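# Move the flexible plastic panel from rack into frame

## Task

Lift the flexible plastic panel out of the rack and install it in the metal frame. It counts as done only when each end of the panel is fully seated in the groove of its post, the panel's bottom edge rests on the sill along its whole length, and the panel stays upright with nothing holding it.

## Robot and tools

Robot: two UR7e-type arms, left_arm and right_arm, each carrying a Robotiq 140 mm gripper whose fingers can fold at a hinge if pushed. Only the outer quarter of each pad, near the tip, squeezes at the requested force. Deeper grips may wrap, pull the part toward the palm, grip too hard or slip. A finger pushed tip-first into a surface folds easily, so a move may pass the surface unnoticed and spoil the next grip.

Frames: the scene frame has its origin at table-top height, midway between the nominal bases, +z up, +x out over the table, left_arm on the +y side. left_arm base sits at (-0.059, +0.450, +0.027) m, right_arm at (+0.051, -0.519, +0.027) m, each turned slightly about z. Hand positions, quaternions, velocities and wrist-camera poses in results are in each arm's own base frame; fixed cameras and the table use the scene frame. end_effector_position is the point between closed pads; fingers point along gripper +z and open along its y. Reported poses can be off by a few cm.

Joint order, used in every row and every per-joint result list: shoulder pan, wrist 2, wrist 1, shoulder lift, wrist 3, elbow. Stated ranges: elbow -3.142 to 3.142 rad, all others -6.283 to 6.283 rad.

A row is one flat list of 18 numbers, each in [-1, 1], covering both arms even if one is idle: left_arm's 6 joint values, then its gripper position, force_limit, speed; then the same 9 for right_arm. Joint values are offsets, not poses, measured from the Joint targets shown when the action (or move) starts, not from the previous row; 1.0 equals 2.222 rad. Sending 0 for all six holds an arm at its targets. Gripper numbers are absolute commands: position +1 = fully open (140 mm), about -0.8 = pads touching, -1 = close until blocked. force_limit runs -1 (about 14 N) to +1 (about 58 N); faster closing grips harder. speed -1 is about 30 mm/s, 0 about 140, +1 about 250. Both start at +1. To leave a gripper alone, resend its last three numbers.

Tools:
- execute_actions(actions, cameras): actions is a list of up to 15-row tables; each row is one 1/30 s step, and a short table repeats its last row to fill 15 steps. Actions asking a joint more than 0.010 rad beyond its range are refused. Images return only if actions is empty or cameras names some; an empty list also reports the scene number and hidden fields.
- move(target, speed, blend, stop_force, zero, blocking, cameras): target is one 18-number row or a list of up to 15 rows, all offsets from the same starting Joint targets. speed (rad/s, 0.01 to 3.14, default 0.5) caps the fastest joint. blend (rad) rounds corners between listed targets; 0 means stop at each. stop_force (N, 3 to 120) ends an arm's path when its wrist sensor feels that push; use a low speed with it, and leave it out when backing away from a contact. zero chooses whether to re-zero first (default true). blocking=false returns after 0.5 s while the move runs (not allowed with stop_force). Joints move together, so the hand curves; paths don't avoid obstacles. The result adds a move: line (done, off_target, moving, held, fault) and limits=held if steps were withheld.
- wait(seconds 0 to 10): let time pass holding commands.
- stop: brake a running move.
- zoom_image(camera, region [x0,y0,x1,y1] in pixels, max 504 each side) on the latest image of cam_head_left, cam_head_right, cam_high, cam_low, cam_left_wrist or cam_right_wrist (each 672x504).
- zero_wrist_force(arm): re-zero that arm's force sensor.
- read_manual(section): licence text only.
- finished_scene(scene): end the current scene, passing its number; irreversible.

Result lines: Joint positions, velocities, torques (rad, rad/s, N m) per arm in joint order; Joint targets (base for next offsets); Tool commands; end-effector pose and velocities; gripper position_measured in counts (3 open, ~75 = 100 mm, 139 = 60 mm, 200 = 20 mm, 230 pads met); object_status 0 moving, 1 blocked opening, 2 blocked closing (grip), 3 reached target or pads met. Check for 2 after closing. Wrist force and torque are in the gripper's own axes, with a third line for the peak. "joint sent to its limit", "joint command not followed" (clearance check between arms), MOTOR HOT and fault lines may appear.

Avoid: dropping the panel or releasing it while it moves; hitting the frame, rack or table hard; any arm-to-arm contact or one gripper closing on the other's fingers; forces near 150 N or wrist torque near 26.3 N m, which freeze the arm for 10 s; large twisting or levering loads on the gripper; long stretched-out holds that overheat motors; pushing over light items; anything leaving the table. Approach contacts slowly and only slightly past the surface, since the arms are stiff.

Each tool is called after "Call:" by a JSON object that holds its "method" and its "body".

## Session

Call:
{"method": "execute_actions", "body": {"actions": []}}

Scene clock: 0.00 s.
left_arm: end_effector_position=(+0.1117, -0.4983, +0.3037) position_measured=3 object_status=3 end_effector_quat_wxyz=(+0.117, +0.847, +0.249, +0.455) | right_arm: end_effector_position=(+0.8132, +0.2905, +0.2781) position_measured=3 object_status=3 end_effector_quat_wxyz=(-0.273, +0.673, +0.054, +0.685)
Joint names: [shoulder pan, wrist 2, wrist 1, shoulder lift, wrist 3, elbow]
Joint positions: left_arm=[-2.106 -0.799 -1.011 -1.468 0.18 1.584] | right_arm=[0.037 -1.15 -4.135 -0.769 3.48 1.666]
Joint velocities: within noise
Joint torques (N m): no reading
Wrist force (N): no reading
Wrist torque (N m): no reading
Wrist force, peak (N): no reading
Joint targets: left_arm=[-2.106 -0.799 -1.011 -1.468 0.180 1.584] | right_arm=[0.037 -1.150 -4.135 -0.769 3.480 1.666]
Tool commands: left_gripper/position=+1.0 left_gripper/force_limit=+1.0 left_gripper/speed=+1.0 right_gripper/position=+1.0 right_gripper/force_limit=+1.0 right_gripper/speed=+1.0

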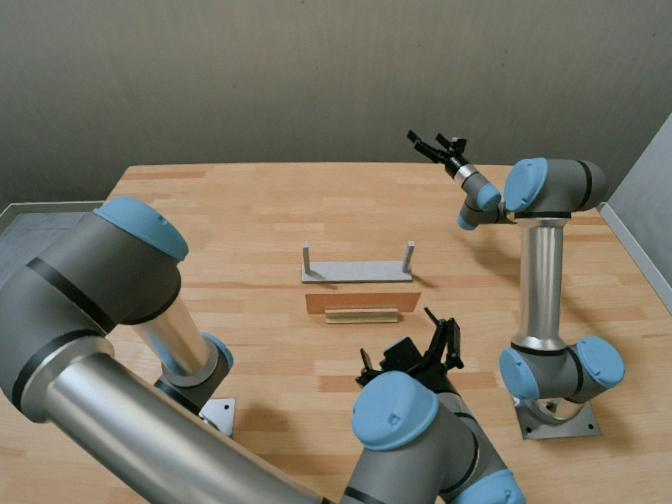

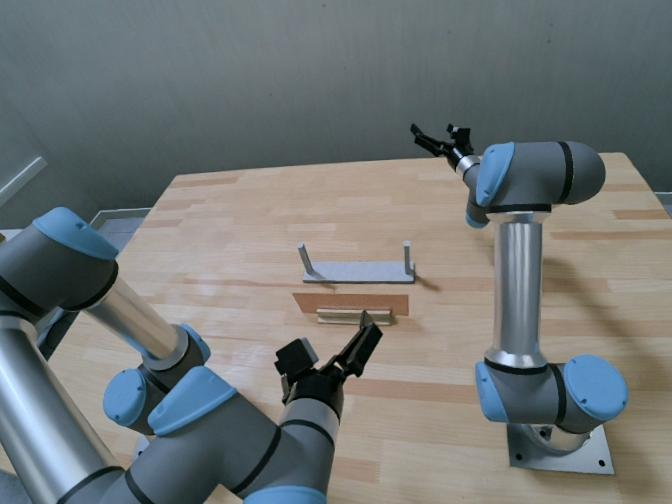

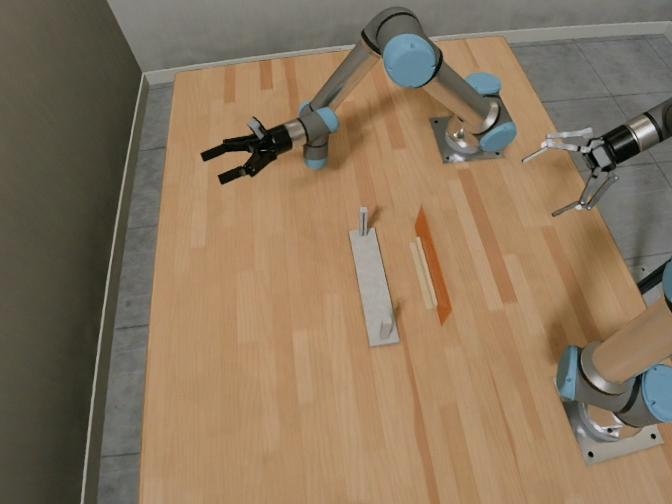

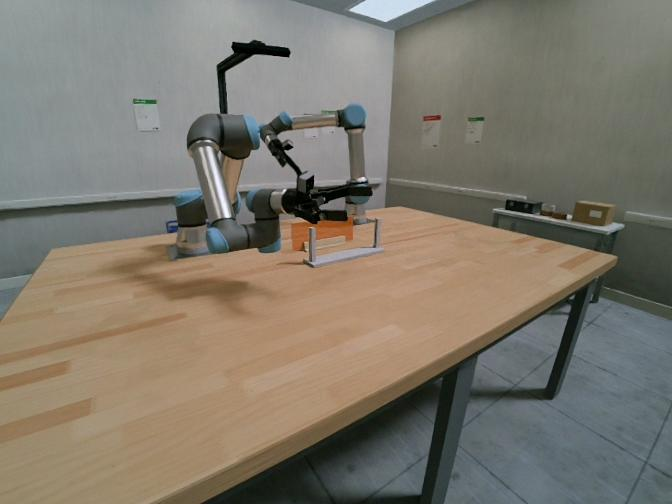

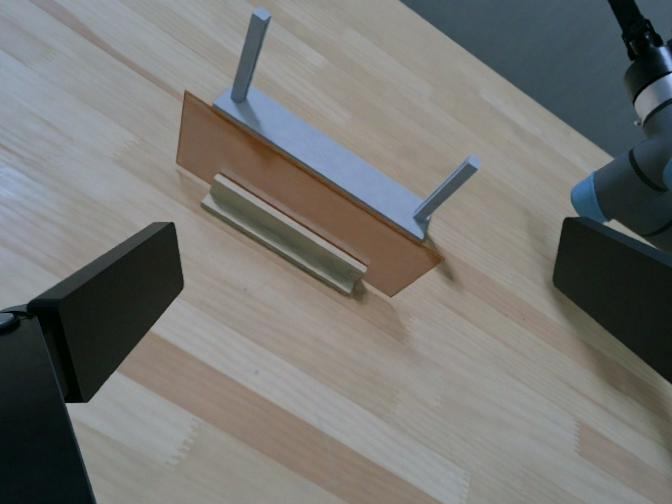

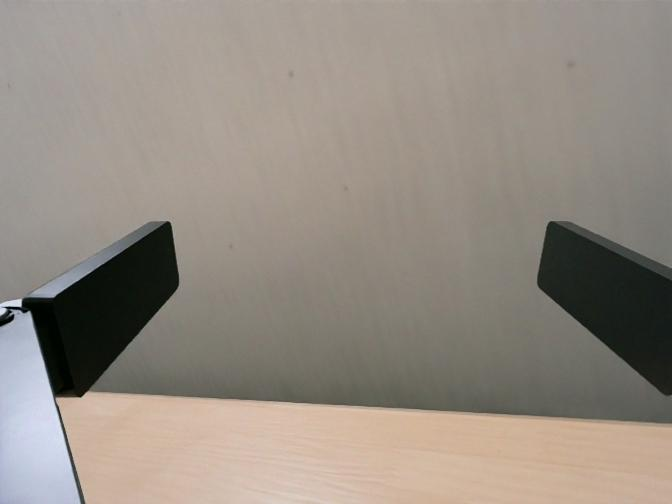

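Call:
{"method": "zoom_image", "body": {"camera": "cam_left_wrist", "region": [160, 0, 500, 310]}}

Call:
{"method": "zoom_image", "body": {"camera": "cam_head_left", "region": [280, 220, 450, 350]}}

Call:
{"method": "zoom_image", "body": {"camera": "cam_head_right", "region": [270, 220, 440, 350]}}

Call:
{"method": "zoom_image", "body": {"camera": "cam_high", "region": [330, 190, 480, 360]}}

Call:
{"method": "zoom_image", "body": {"camera": "cam_low", "region": [270, 170, 410, 280]}}

Scaled by 1.482 from the camera's 672x504 image, which has a finer 960x720 frame.

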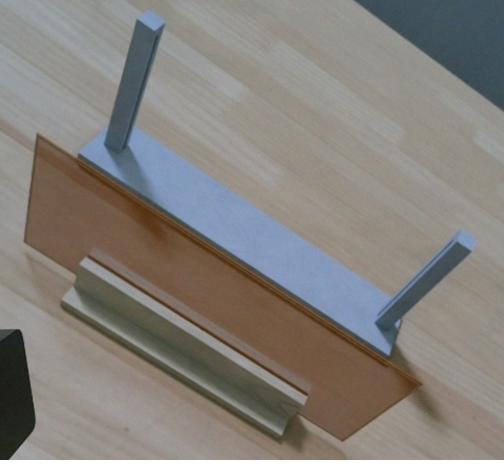

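Scaled by 2.965 from the camera's 672x504 image, which has a finer 960x720 frame.

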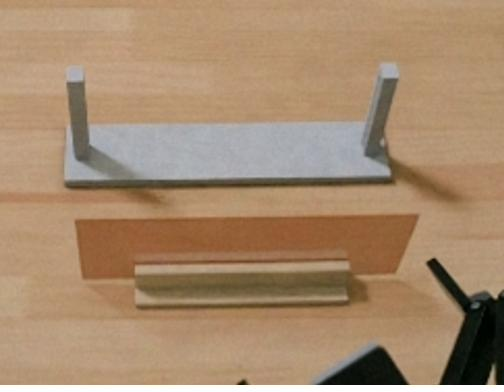

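Scaled by 2.965 from the camera's 672x504 image, which has a finer 960x720 frame.

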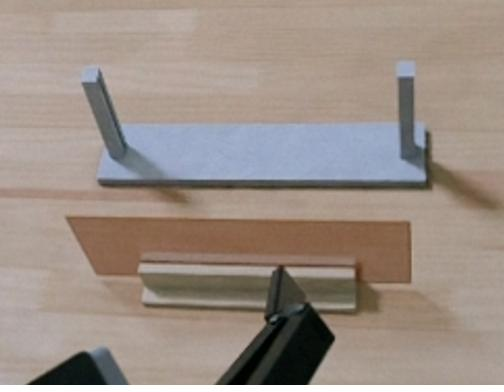

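Scaled by 2.965 from the camera's 672x504 image, which has a finer 960x720 frame.

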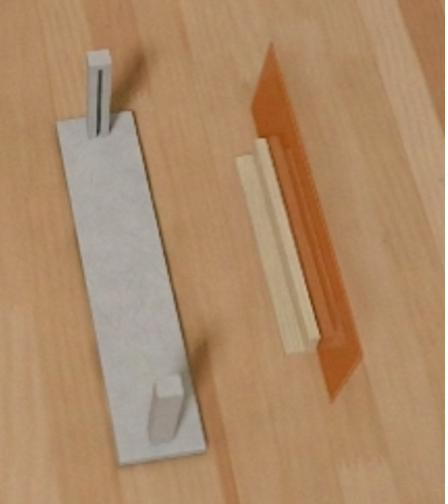

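Scaled by 3.600 from the camera's 672x504 image, which has a finer 960x720 frame.

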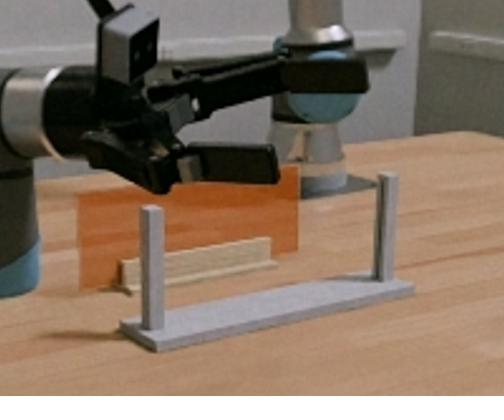

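Call:
{"method": "move", "body": {"target": [0.53309, -0.34734, -0.25134, 0.01481, 0.22517, -0.06761, 1, 1, 1, 0.17853, -0.13257, 0.80526, -0.24262, 0.56236, -0.03743, 1, 1, 1], "speed": 1.2, "cameras": ["cam_left_wrist"]}}

Scene clock: 139.33 s.
left_arm: end_effector_position=(+0.4383, -0.3572, +0.2733) position_measured=3 object_status=3 end_effector_quat_wxyz=(+0.000, +0.718, +0.696, +0.000) | right_arm: end_effector_position=(+0.5842, +0.4604, +0.2436) position_measured=3 object_status=3 end_effector_quat_wxyz=(-0.242, +0.819, -0.514, +0.080)
Joint names: [shoulder pan, wrist 2, wrist 1, shoulder lift, wrist 3, elbow]
Joint positions: left_arm=[-0.922 -1.57 -1.57 -1.435 0.68 1.434] | right_arm=[0.433 -1.444 -2.346 -1.308 4.729 1.582]
Joint torques (N m): left_arm=[12.25 -2 -4.1 -22.3 1.46 -37.22] | right_arm=[11.89 -2.1 -2.46 -44.43 1.68 -40.09]
Wrist force (N): left_arm=[-1.2 -1.1 -2.8] | right_arm=[4.7 2.6 3.4]
Wrist torque (N m): left_arm=[-0.06 0.20 -0.29] | right_arm=[0.70 -1.07 -0.16]
Wrist force, peak (N): left_arm=[-1.3 -1.2 -2.8] | right_arm=[4.8 2.6 3.5]
Joint targets: left_arm=[-0.922 -1.571 -1.570 -1.435 0.680 1.434] | right_arm=[0.433 -1.444 -2.345 -1.308 4.729 1.582]
move: done
Images, in order (width x height): cam_left_wrist 672x504.

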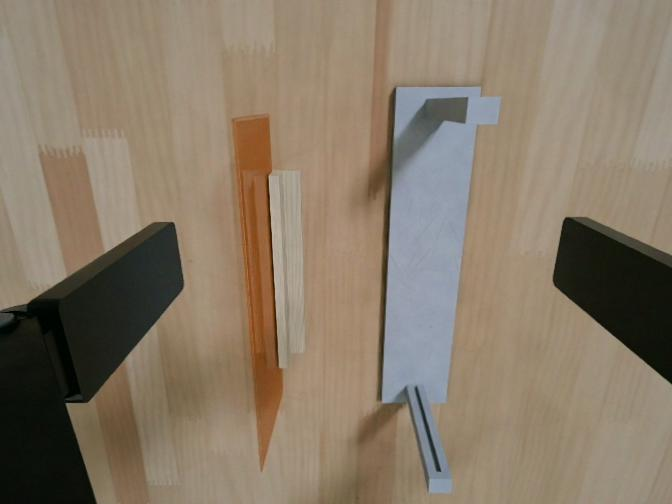

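Call:
{"method": "zoom_image", "body": {"camera": "cam_left_wrist", "region": [370, 370, 490, 504]}}

Call:
{"method": "zoom_image", "body": {"camera": "cam_left_wrist", "region": [370, 70, 530, 200]}}

Call:
{"method": "zoom_image", "body": {"camera": "cam_left_wrist", "region": [210, 100, 330, 240]}}

Call:
{"method": "zoom_image", "body": {"camera": "cam_left_wrist", "region": [220, 330, 340, 490]}}

Scaled by 3.761 from the camera's 672x504 image, which has a finer 960x720 frame.

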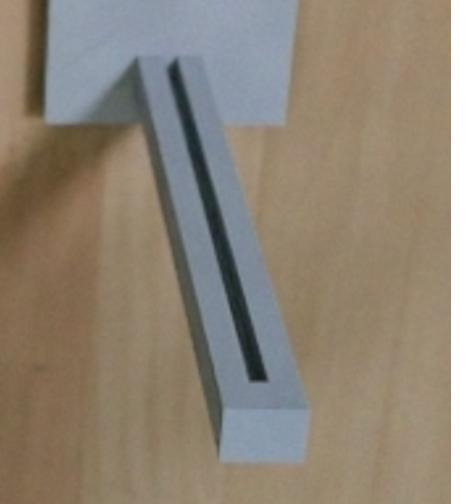

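Scaled by 3.150 from the camera's 672x504 image, which has a finer 960x720 frame.

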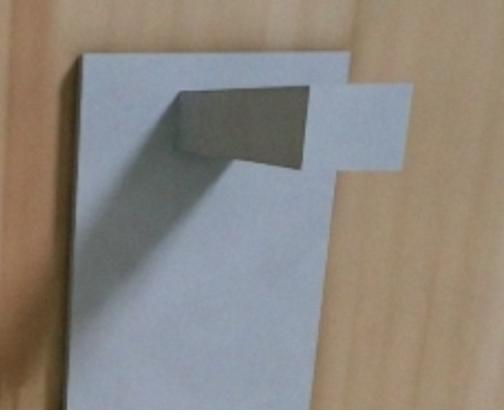

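Scaled by 3.600 from the camera's 672x504 image, which has a finer 960x720 frame.

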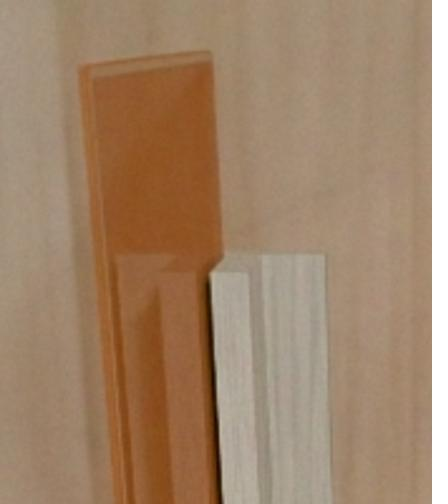

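Scaled by 3.150 from the camera's 672x504 image, which has a finer 960x720 frame.

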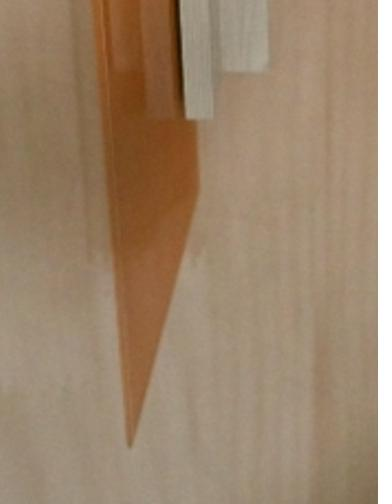

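Call:
{"method": "move", "body": {"target": [0, 0, 0, 0, 0, 0, 1, 1, 1, 0.07682, -0.05707, 0.34479, -0.10402, 0.24127, -0.01566, 1, 1, 1], "speed": 1.0, "cameras": ["cam_right_wrist", "cam_head_left"]}}

Scene clock: 176.77 s.
left_arm: end_effector_position=(+0.4384, -0.3571, +0.2733) position_measured=3 object_status=3 end_effector_quat_wxyz=(+0.000, +0.718, +0.696, +0.000) | right_arm: end_effector_position=(+0.3404, +0.3967, +0.2728) position_measured=3 object_status=3 end_effector_quat_wxyz=(+0.000, +0.725, -0.689, +0.000)
Joint names: [shoulder pan, wrist 2, wrist 1, shoulder lift, wrist 3, elbow]
Joint positions: left_arm=[-0.922 -1.571 -1.57 -1.435 0.68 1.434] | right_arm=[0.604 -1.571 -1.58 -1.539 5.265 1.548]
Joint torques (N m): left_arm=[11.48 -1.61 -3.75 -22.06 1.25 -37.53] | right_arm=[12.8 -2.36 -1.59 -32.63 1.9 -40.24]
Wrist force (N): left_arm=[-1.2 -1.1 -2.8] | right_arm=[3.9 0.9 3.5]
Wrist torque (N m): left_arm=[-0.06 0.19 -0.29] | right_arm=[0.44 -0.93 -0.31]
Wrist force, peak (N): left_arm=[-1.3 -1.4 -3.0] | right_arm=[5.5 1.5 4.1]
Joint targets: left_arm=[-0.922 -1.571 -1.570 -1.435 0.680 1.434] | right_arm=[0.604 -1.571 -1.579 -1.539 5.265 1.548]
move: done
Images, in order (width x height): cam_head_left 672x504, cam_right_wrist 672x504.

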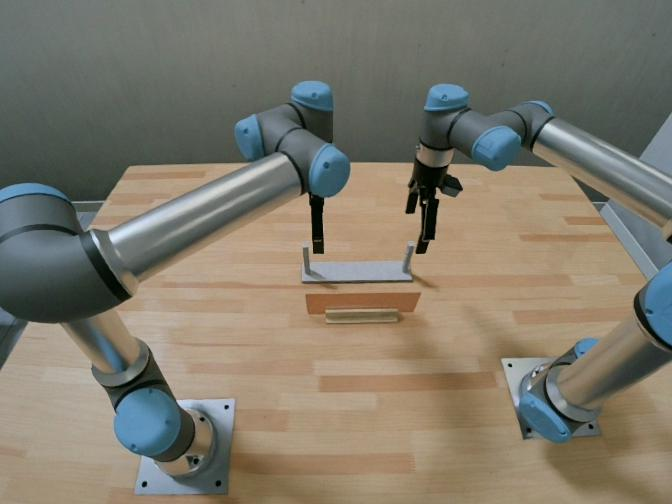

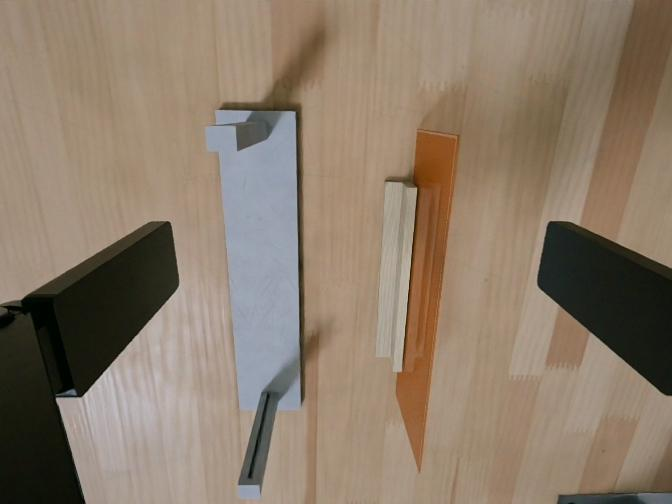

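Call:
{"method": "zoom_image", "body": {"camera": "cam_right_wrist", "region": [190, 90, 310, 190]}}

Call:
{"method": "zoom_image", "body": {"camera": "cam_right_wrist", "region": [220, 370, 320, 504]}}

Call:
{"method": "zoom_image", "body": {"camera": "cam_right_wrist", "region": [370, 110, 480, 210]}}

Call:
{"method": "zoom_image", "body": {"camera": "cam_right_wrist", "region": [370, 340, 480, 490]}}

Scaled by 4.200 from the camera's 672x504 image, which has a finer 960x720 frame.

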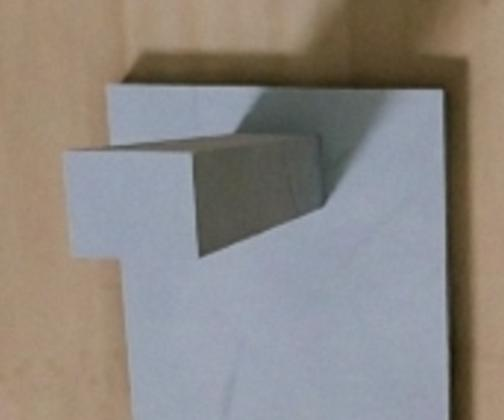

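Scaled by 3.761 from the camera's 672x504 image, which has a finer 960x720 frame.

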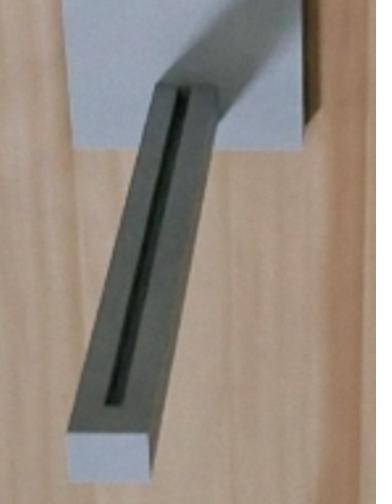

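Scaled by 4.582 from the camera's 672x504 image, which has a finer 960x720 frame.

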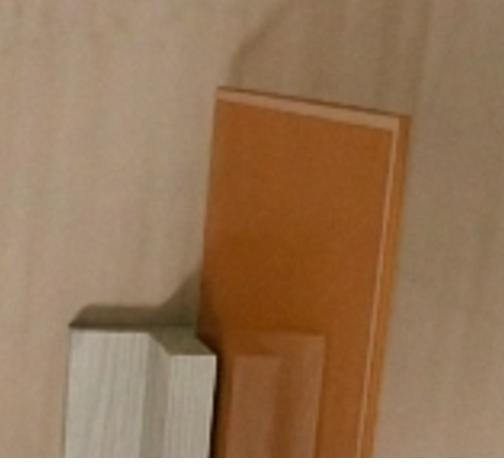

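Scaled by 3.360 from the camera's 672x504 image, which has a finer 960x720 frame.

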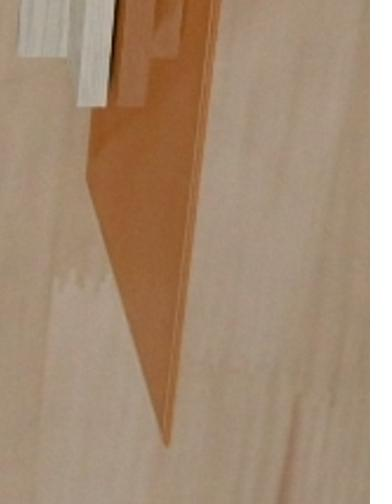

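Call:
{"method": "move", "body": {"target": [-0.05924, 0, -0.12025, -0.05021, -0.05933, 0.17055, -0.25, -1, 0, 0.05446, 0, -0.11577, -0.03590, 0.05901, 0.15132, -0.25, -1, 0], "speed": 0.5, "cameras": ["cam_left_wrist", "cam_right_wrist"]}}

Scene clock: 213.80 s.
left_arm: end_effector_position=(+0.3576, -0.3586, +0.1735) position_measured=160 object_status=3 end_effector_quat_wxyz=(+0.000, +0.718, +0.696, +0.000) | right_arm: end_effector_position=(+0.2546, +0.4035, +0.1734) position_measured=160 object_status=3 end_effector_quat_wxyz=(+0.000, +0.722, -0.692, +0.000)
Joint names: [shoulder pan, wrist 2, wrist 1, shoulder lift, wrist 3, elbow]
Joint positions: left_arm=[-1.053 -1.571 -1.837 -1.547 0.548 1.812] | right_arm=[0.725 -1.571 -1.836 -1.619 5.396 1.883]
Joint torques (N m): left_arm=[-8.22 -1.14 -3.9 -39.22 -1.44 -13.2] | right_arm=[11.79 -0.9 -5.08 -28 1.71 -11.54]
Wrist force (N): left_arm=[-1.2 -0.9 -2.3] | right_arm=[4.3 1.0 3.6]
Wrist torque (N m): left_arm=[-0.03 0.20 -0.17] | right_arm=[0.49 -1.02 -0.31]
Wrist force, peak (N): left_arm=[-1.3 -1.1 -3.3] | right_arm=[4.3 1.8 4.4]
Joint targets: left_arm=[-1.053 -1.571 -1.837 -1.547 0.548 1.813] | right_arm=[0.725 -1.571 -1.837 -1.619 5.396 1.884]
move: done
Images, in order (width x height): cam_left_wrist 672x504, cam_right_wrist 672x504.

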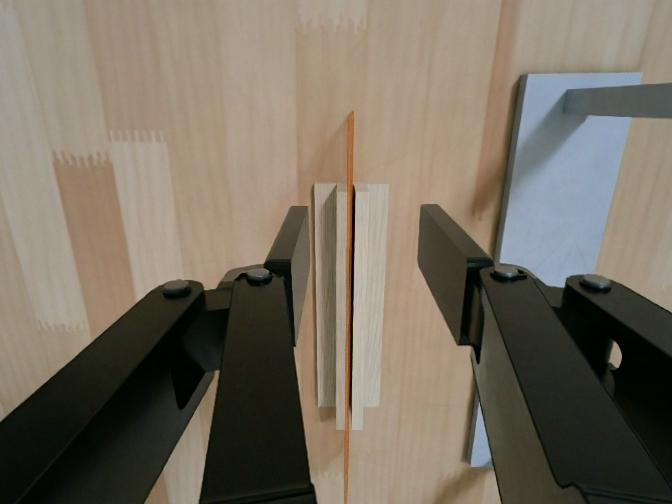

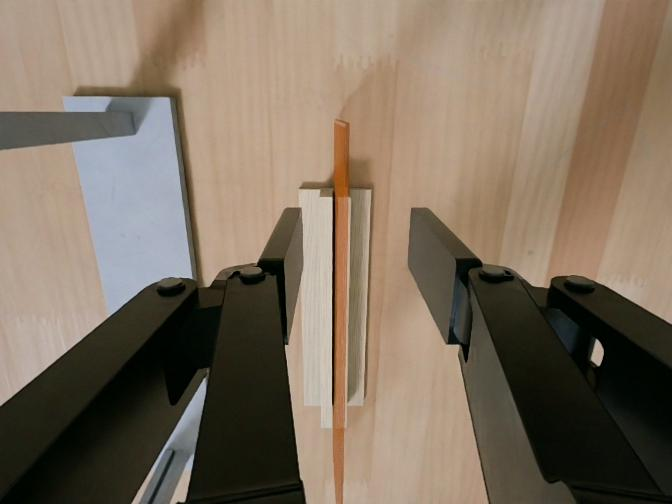

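Call:
{"method": "zoom_image", "body": {"camera": "cam_left_wrist", "region": [270, 90, 450, 270]}}

Call:
{"method": "zoom_image", "body": {"camera": "cam_left_wrist", "region": [270, 330, 440, 504]}}

Call:
{"method": "zoom_image", "body": {"camera": "cam_right_wrist", "region": [260, 90, 440, 270]}}

Call:
{"method": "zoom_image", "body": {"camera": "cam_right_wrist", "region": [260, 330, 430, 504]}}

Scaled by 2.800 from the camera's 672x504 image, which has a finer 960x720 frame.

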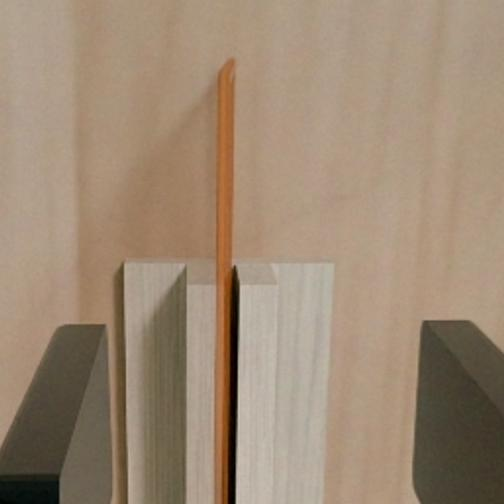

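Scaled by 2.897 from the camera's 672x504 image, which has a finer 960x720 frame.

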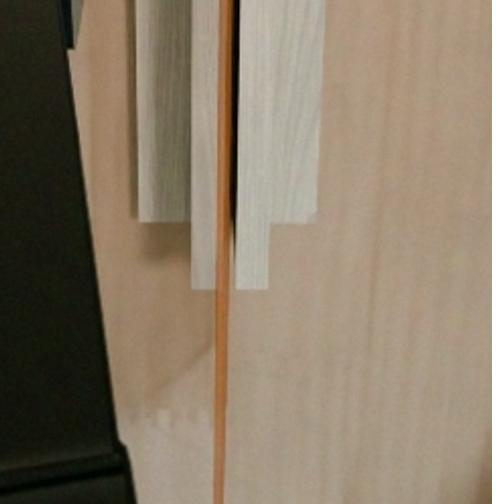

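Scaled by 2.800 from the camera's 672x504 image, which has a finer 960x720 frame.

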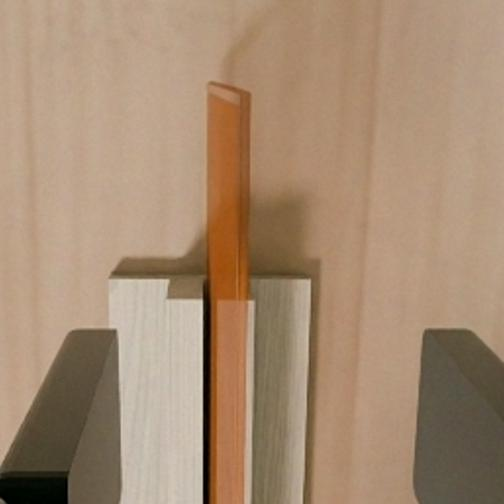

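Scaled by 2.897 from the camera's 672x504 image, which has a finer 960x720 frame.

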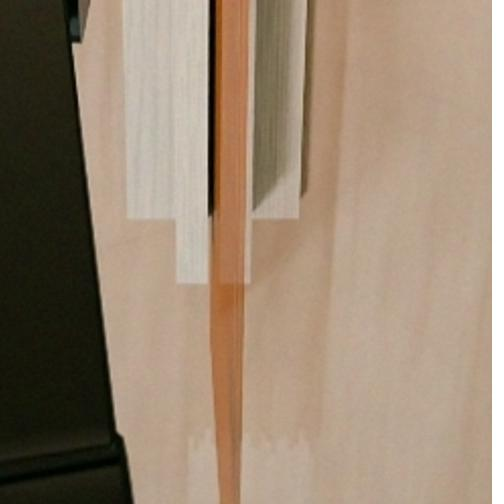

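Call:
{"method": "move", "body": {"target": [-0.00339, 0, -0.06562, 0.01719, -0.00303, 0.04852, -0.25, -1, 0, -0.00208, 0, -0.06664, 0.02306, -0.00204, 0.04412, -0.25, -1, 0], "speed": 0.2, "cameras": ["cam_left_wrist", "cam_right_wrist"]}}

Scene clock: 250.00 s.
left_arm: end_effector_position=(+0.3534, -0.3588, +0.1188) position_measured=160 object_status=3 end_effector_quat_wxyz=(+0.000, +0.718, +0.696, +0.000) | right_arm: end_effector_position=(+0.2578, +0.4036, +0.1186) position_measured=160 object_status=3 end_effector_quat_wxyz=(+0.000, +0.722, -0.692, +0.000)
Joint names: [shoulder pan, wrist 2, wrist 1, shoulder lift, wrist 3, elbow]
Joint positions: left_arm=[-1.061 -1.571 -1.982 -1.509 0.542 1.92] | right_arm=[0.721 -1.571 -1.984 -1.568 5.392 1.982]
Joint torques (N m): left_arm=[-7.31 -0.11 -3.89 -16.04 -1.56 -12.74] | right_arm=[-9.94 2 -4.56 -18.38 -1.83 -11.52]
Wrist force (N): left_arm=[-1.1 -1.0 -2.5] | right_arm=[4.2 1.3 3.4]
Wrist torque (N m): left_arm=[-0.03 0.18 -0.19] | right_arm=[0.54 -1.03 -0.17]
Wrist force, peak (N): left_arm=[-1.3 -0.8 -3.1] | right_arm=[4.3 1.0 4.1]
Joint targets: left_arm=[-1.061 -1.571 -1.983 -1.509 0.542 1.920] | right_arm=[0.721 -1.571 -1.985 -1.568 5.392 1.982]
move: done
Images, in order (width x height): cam_left_wrist 672x504, cam_right_wrist 672x504.

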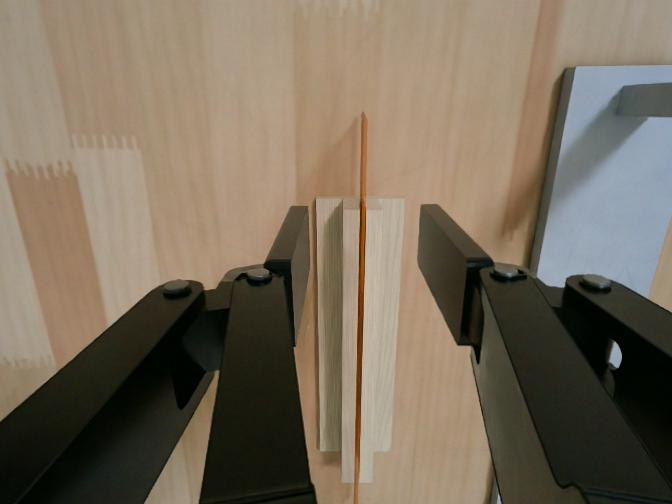

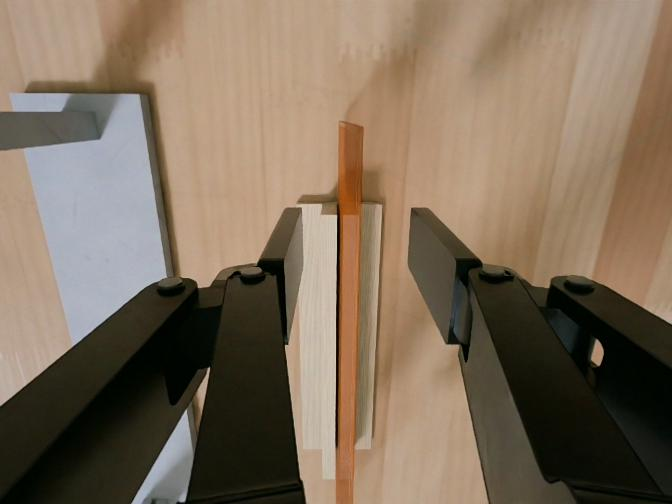

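Call:
{"method": "zoom_image", "body": {"camera": "cam_left_wrist", "region": [290, 90, 450, 250]}}

Call:
{"method": "zoom_image", "body": {"camera": "cam_right_wrist", "region": [280, 90, 440, 250]}}

Call:
{"method": "zoom_image", "body": {"camera": "cam_left_wrist", "region": [280, 344, 440, 504]}}

Call:
{"method": "zoom_image", "body": {"camera": "cam_right_wrist", "region": [270, 344, 430, 504]}}

Scaled by 3.150 from the camera's 672x504 image, which has a finer 960x720 frame.

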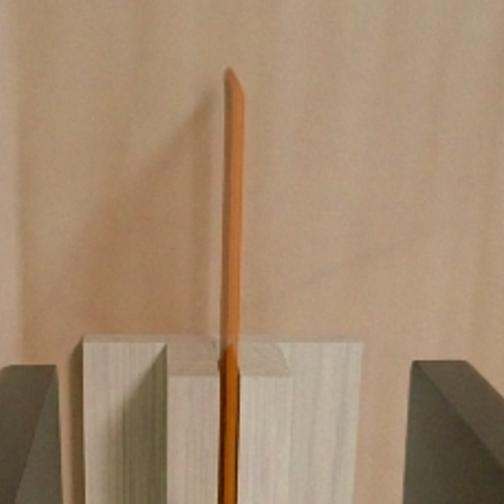

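Scaled by 3.150 from the camera's 672x504 image, which has a finer 960x720 frame.

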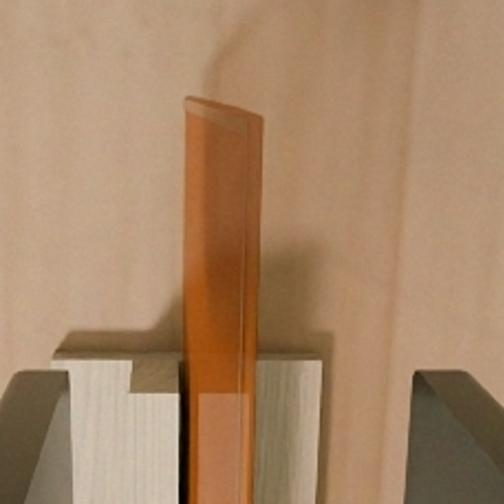

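Scaled by 3.150 from the camera's 672x504 image, which has a finer 960x720 frame.

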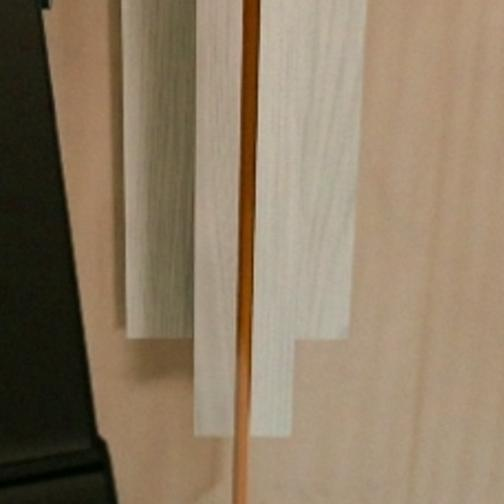

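Scaled by 3.150 from the camera's 672x504 image, which has a finer 960x720 frame.

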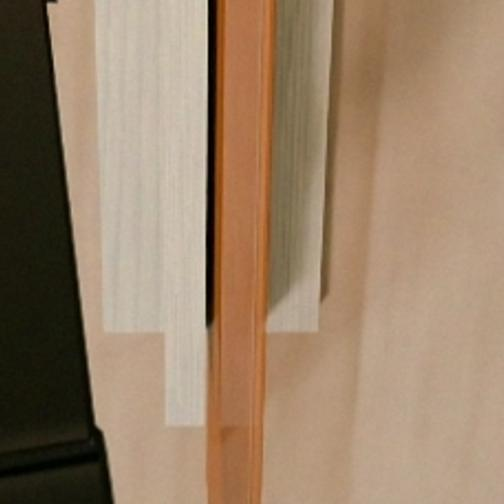

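Call:
{"method": "move", "body": {"target": [0, 0, 0, 0, 0, 0, -1, 1, -1, 0, 0, 0, 0, 0, 0, -1, 1, -1], "speed": 0.2, "cameras": ["cam_left_wrist", "cam_right_wrist"]}}

Scene clock: 266.83 s.
left_arm: end_effector_position=(+0.3534, -0.3587, +0.1187) position_measured=232 object_status=0 end_effector_quat_wxyz=(+0.000, +0.718, +0.696, +0.000) | right_arm: end_effector_position=(+0.2578, +0.4036, +0.1185) position_measured=232 object_status=0 end_effector_quat_wxyz=(+0.000, +0.722, -0.692, +0.000)
Joint names: [shoulder pan, wrist 2, wrist 1, shoulder lift, wrist 3, elbow]
Joint positions: left_arm=[-1.061 -1.571 -1.983 -1.509 0.542 1.92] | right_arm=[0.721 -1.571 -1.985 -1.568 5.392 1.982]
Joint torques (N m): left_arm=[-7.47 0.45 -3.14 -16.64 -1.51 -11.49] | right_arm=[-8.44 1.95 -3.13 -17.08 -1.83 -11.98]
Wrist force (N): left_arm=[-0.5 -0.8 -3.6] | right_arm=[4.7 0.8 2.2]
Wrist torque (N m): left_arm=[0.02 0.14 -0.17] | right_arm=[0.52 -1.07 -0.14]
Wrist force, peak (N): left_arm=[-0.5 -1.0 -3.7] | right_arm=[4.4 1.3 3.6]
Joint targets: left_arm=[-1.061 -1.571 -1.983 -1.509 0.542 1.920] | right_arm=[0.721 -1.571 -1.985 -1.568 5.392 1.982]
move: done
Images, in order (width x height): cam_left_wrist 672x504, cam_right_wrist 672x504.

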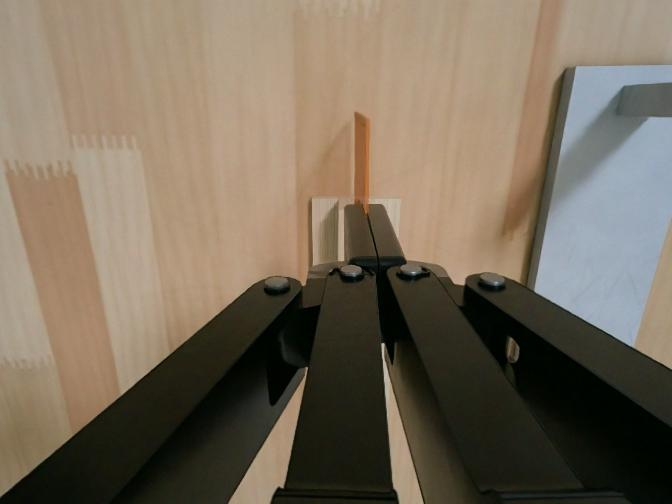

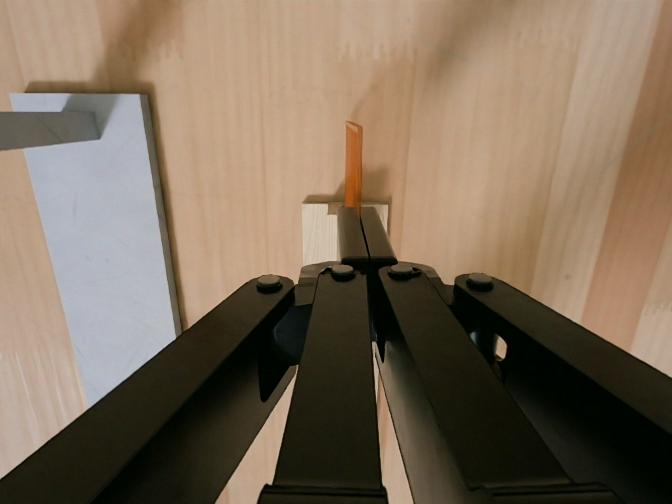

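Call:
{"method": "wait", "body": {"seconds": 0.6, "cameras": ["cam_head_left", "cam_low", "cam_left_wrist", "cam_right_wrist"]}}

Call:
{"method": "zoom_image", "body": {"camera": "cam_low", "region": [270, 160, 410, 280]}}

Call:
{"method": "zoom_image", "body": {"camera": "cam_left_wrist", "region": [300, 90, 440, 290]}}

Call:
{"method": "zoom_image", "body": {"camera": "cam_right_wrist", "region": [290, 100, 430, 290]}}

Call:
{"method": "zoom_image", "body": {"camera": "cam_head_left", "region": [280, 200, 450, 340]}}

Scene clock: 270.10 s.
left_arm: end_effector_position=(+0.3534, -0.3587, +0.1187) position_measured=232 object_status=3 end_effector_quat_wxyz=(+0.000, +0.718, +0.696, +0.000) | right_arm: end_effector_position=(+0.2578, +0.4035, +0.1185) position_measured=232 object_status=3 end_effector_quat_wxyz=(+0.000, +0.722, -0.692, +0.000)
Joint names: [shoulder pan, wrist 2, wrist 1, shoulder lift, wrist 3, elbow]
Joint positions: left_arm=[-1.061 -1.571 -1.983 -1.509 0.542 1.92] | right_arm=[0.721 -1.571 -1.985 -1.568 5.392 1.982]
Joint torques (N m): left_arm=[-6.56 0.56 -1.63 -17.48 -1.43 -11.54] | right_arm=[-3.95 1.88 -2.1 -17.03 -1.67 -11.72]
Wrist force (N): left_arm=[-0.8 -1.1 -3.9] | right_arm=[4.6 0.8 2.1]
Wrist torque (N m): left_arm=[-0.04 0.21 -0.17] | right_arm=[0.52 -1.03 -0.14]
Wrist force, peak (N): left_arm=[-0.9 -1.1 -3.9] | right_arm=[4.8 0.8 2.8]
Joint targets: left_arm=[-1.061 -1.571 -1.983 -1.509 0.542 1.920] | right_arm=[0.721 -1.571 -1.985 -1.568 5.392 1.982]
Tool commands: left_gripper/position=-1.0 left_gripper/force_limit=+1.0 left_gripper/speed=-1.0 right_gripper/position=-1.0 right_gripper/force_limit=+1.0 right_gripper/speed=-1.0
wait: 0.60 s; at rest from the start
Images, in order (width x height): cam_head_left 672x504, cam_low 672x504, cam_left_wrist 672x504, cam_right_wrist 672x504.

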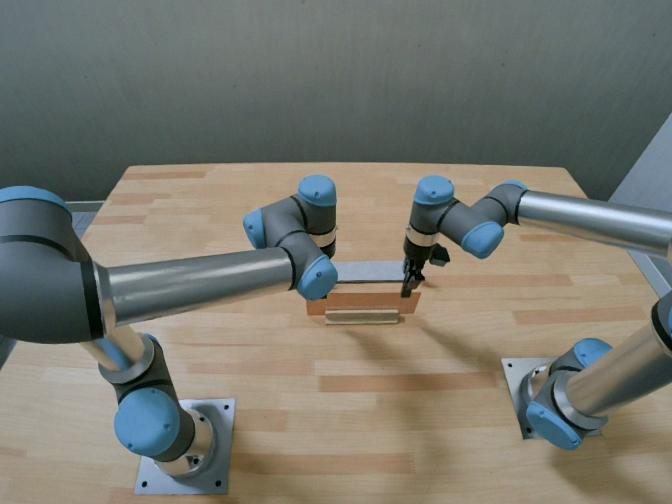

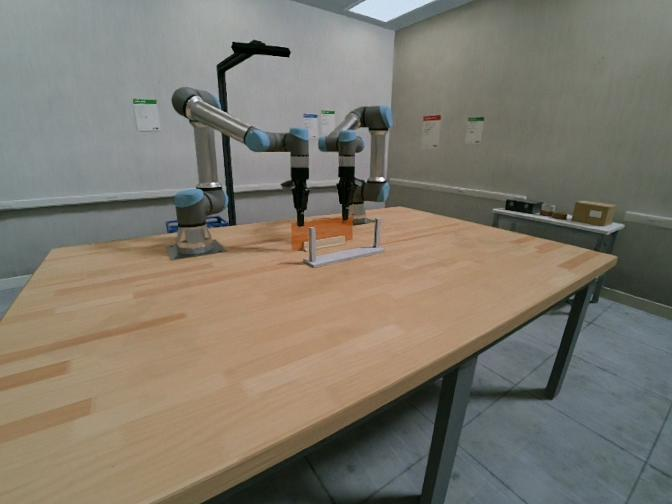

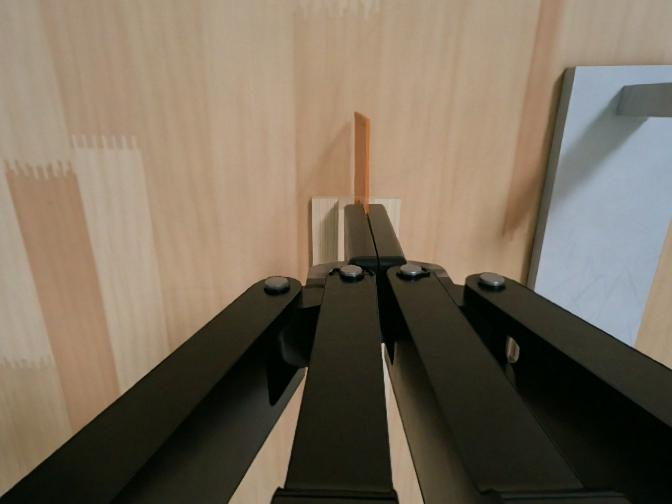

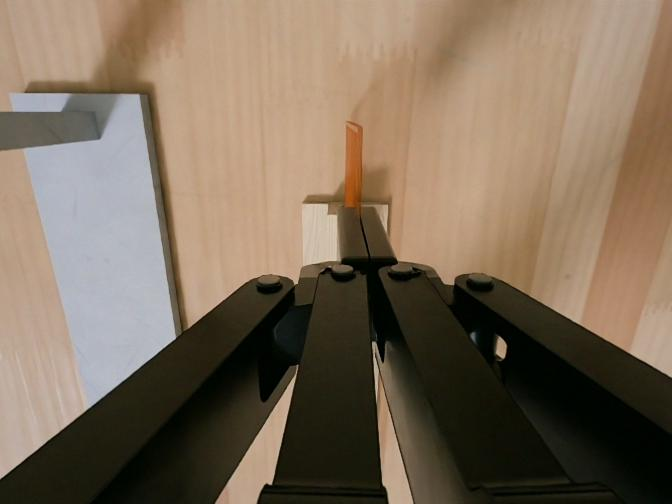

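Scaled by 3.600 from the camera's 672x504 image, which has a finer 960x720 frame.

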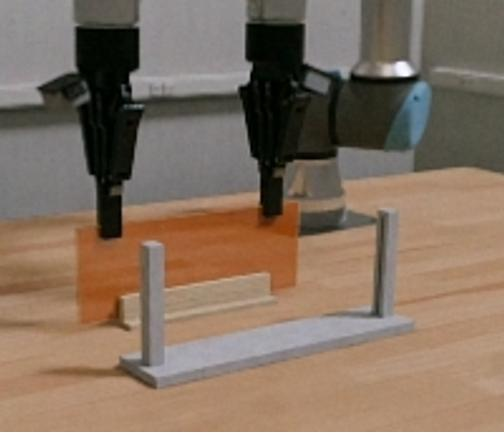

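Scaled by 2.520 from the camera's 672x504 image, which has a finer 960x720 frame.

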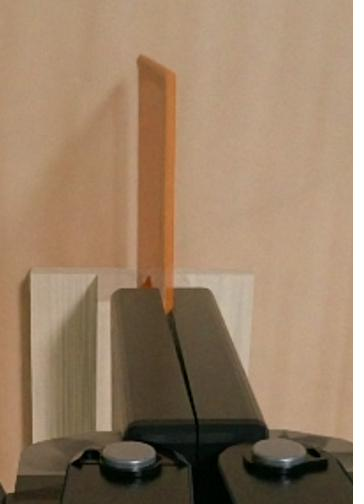

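Scaled by 2.653 from the camera's 672x504 image, which has a finer 960x720 frame.

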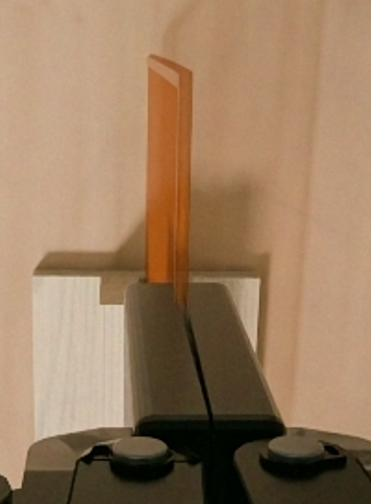

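Scaled by 2.965 from the camera's 672x504 image, which has a finer 960x720 frame.

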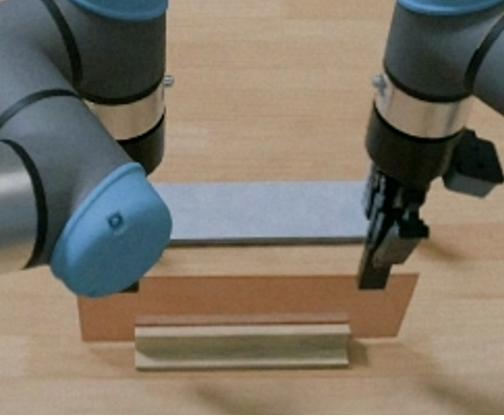

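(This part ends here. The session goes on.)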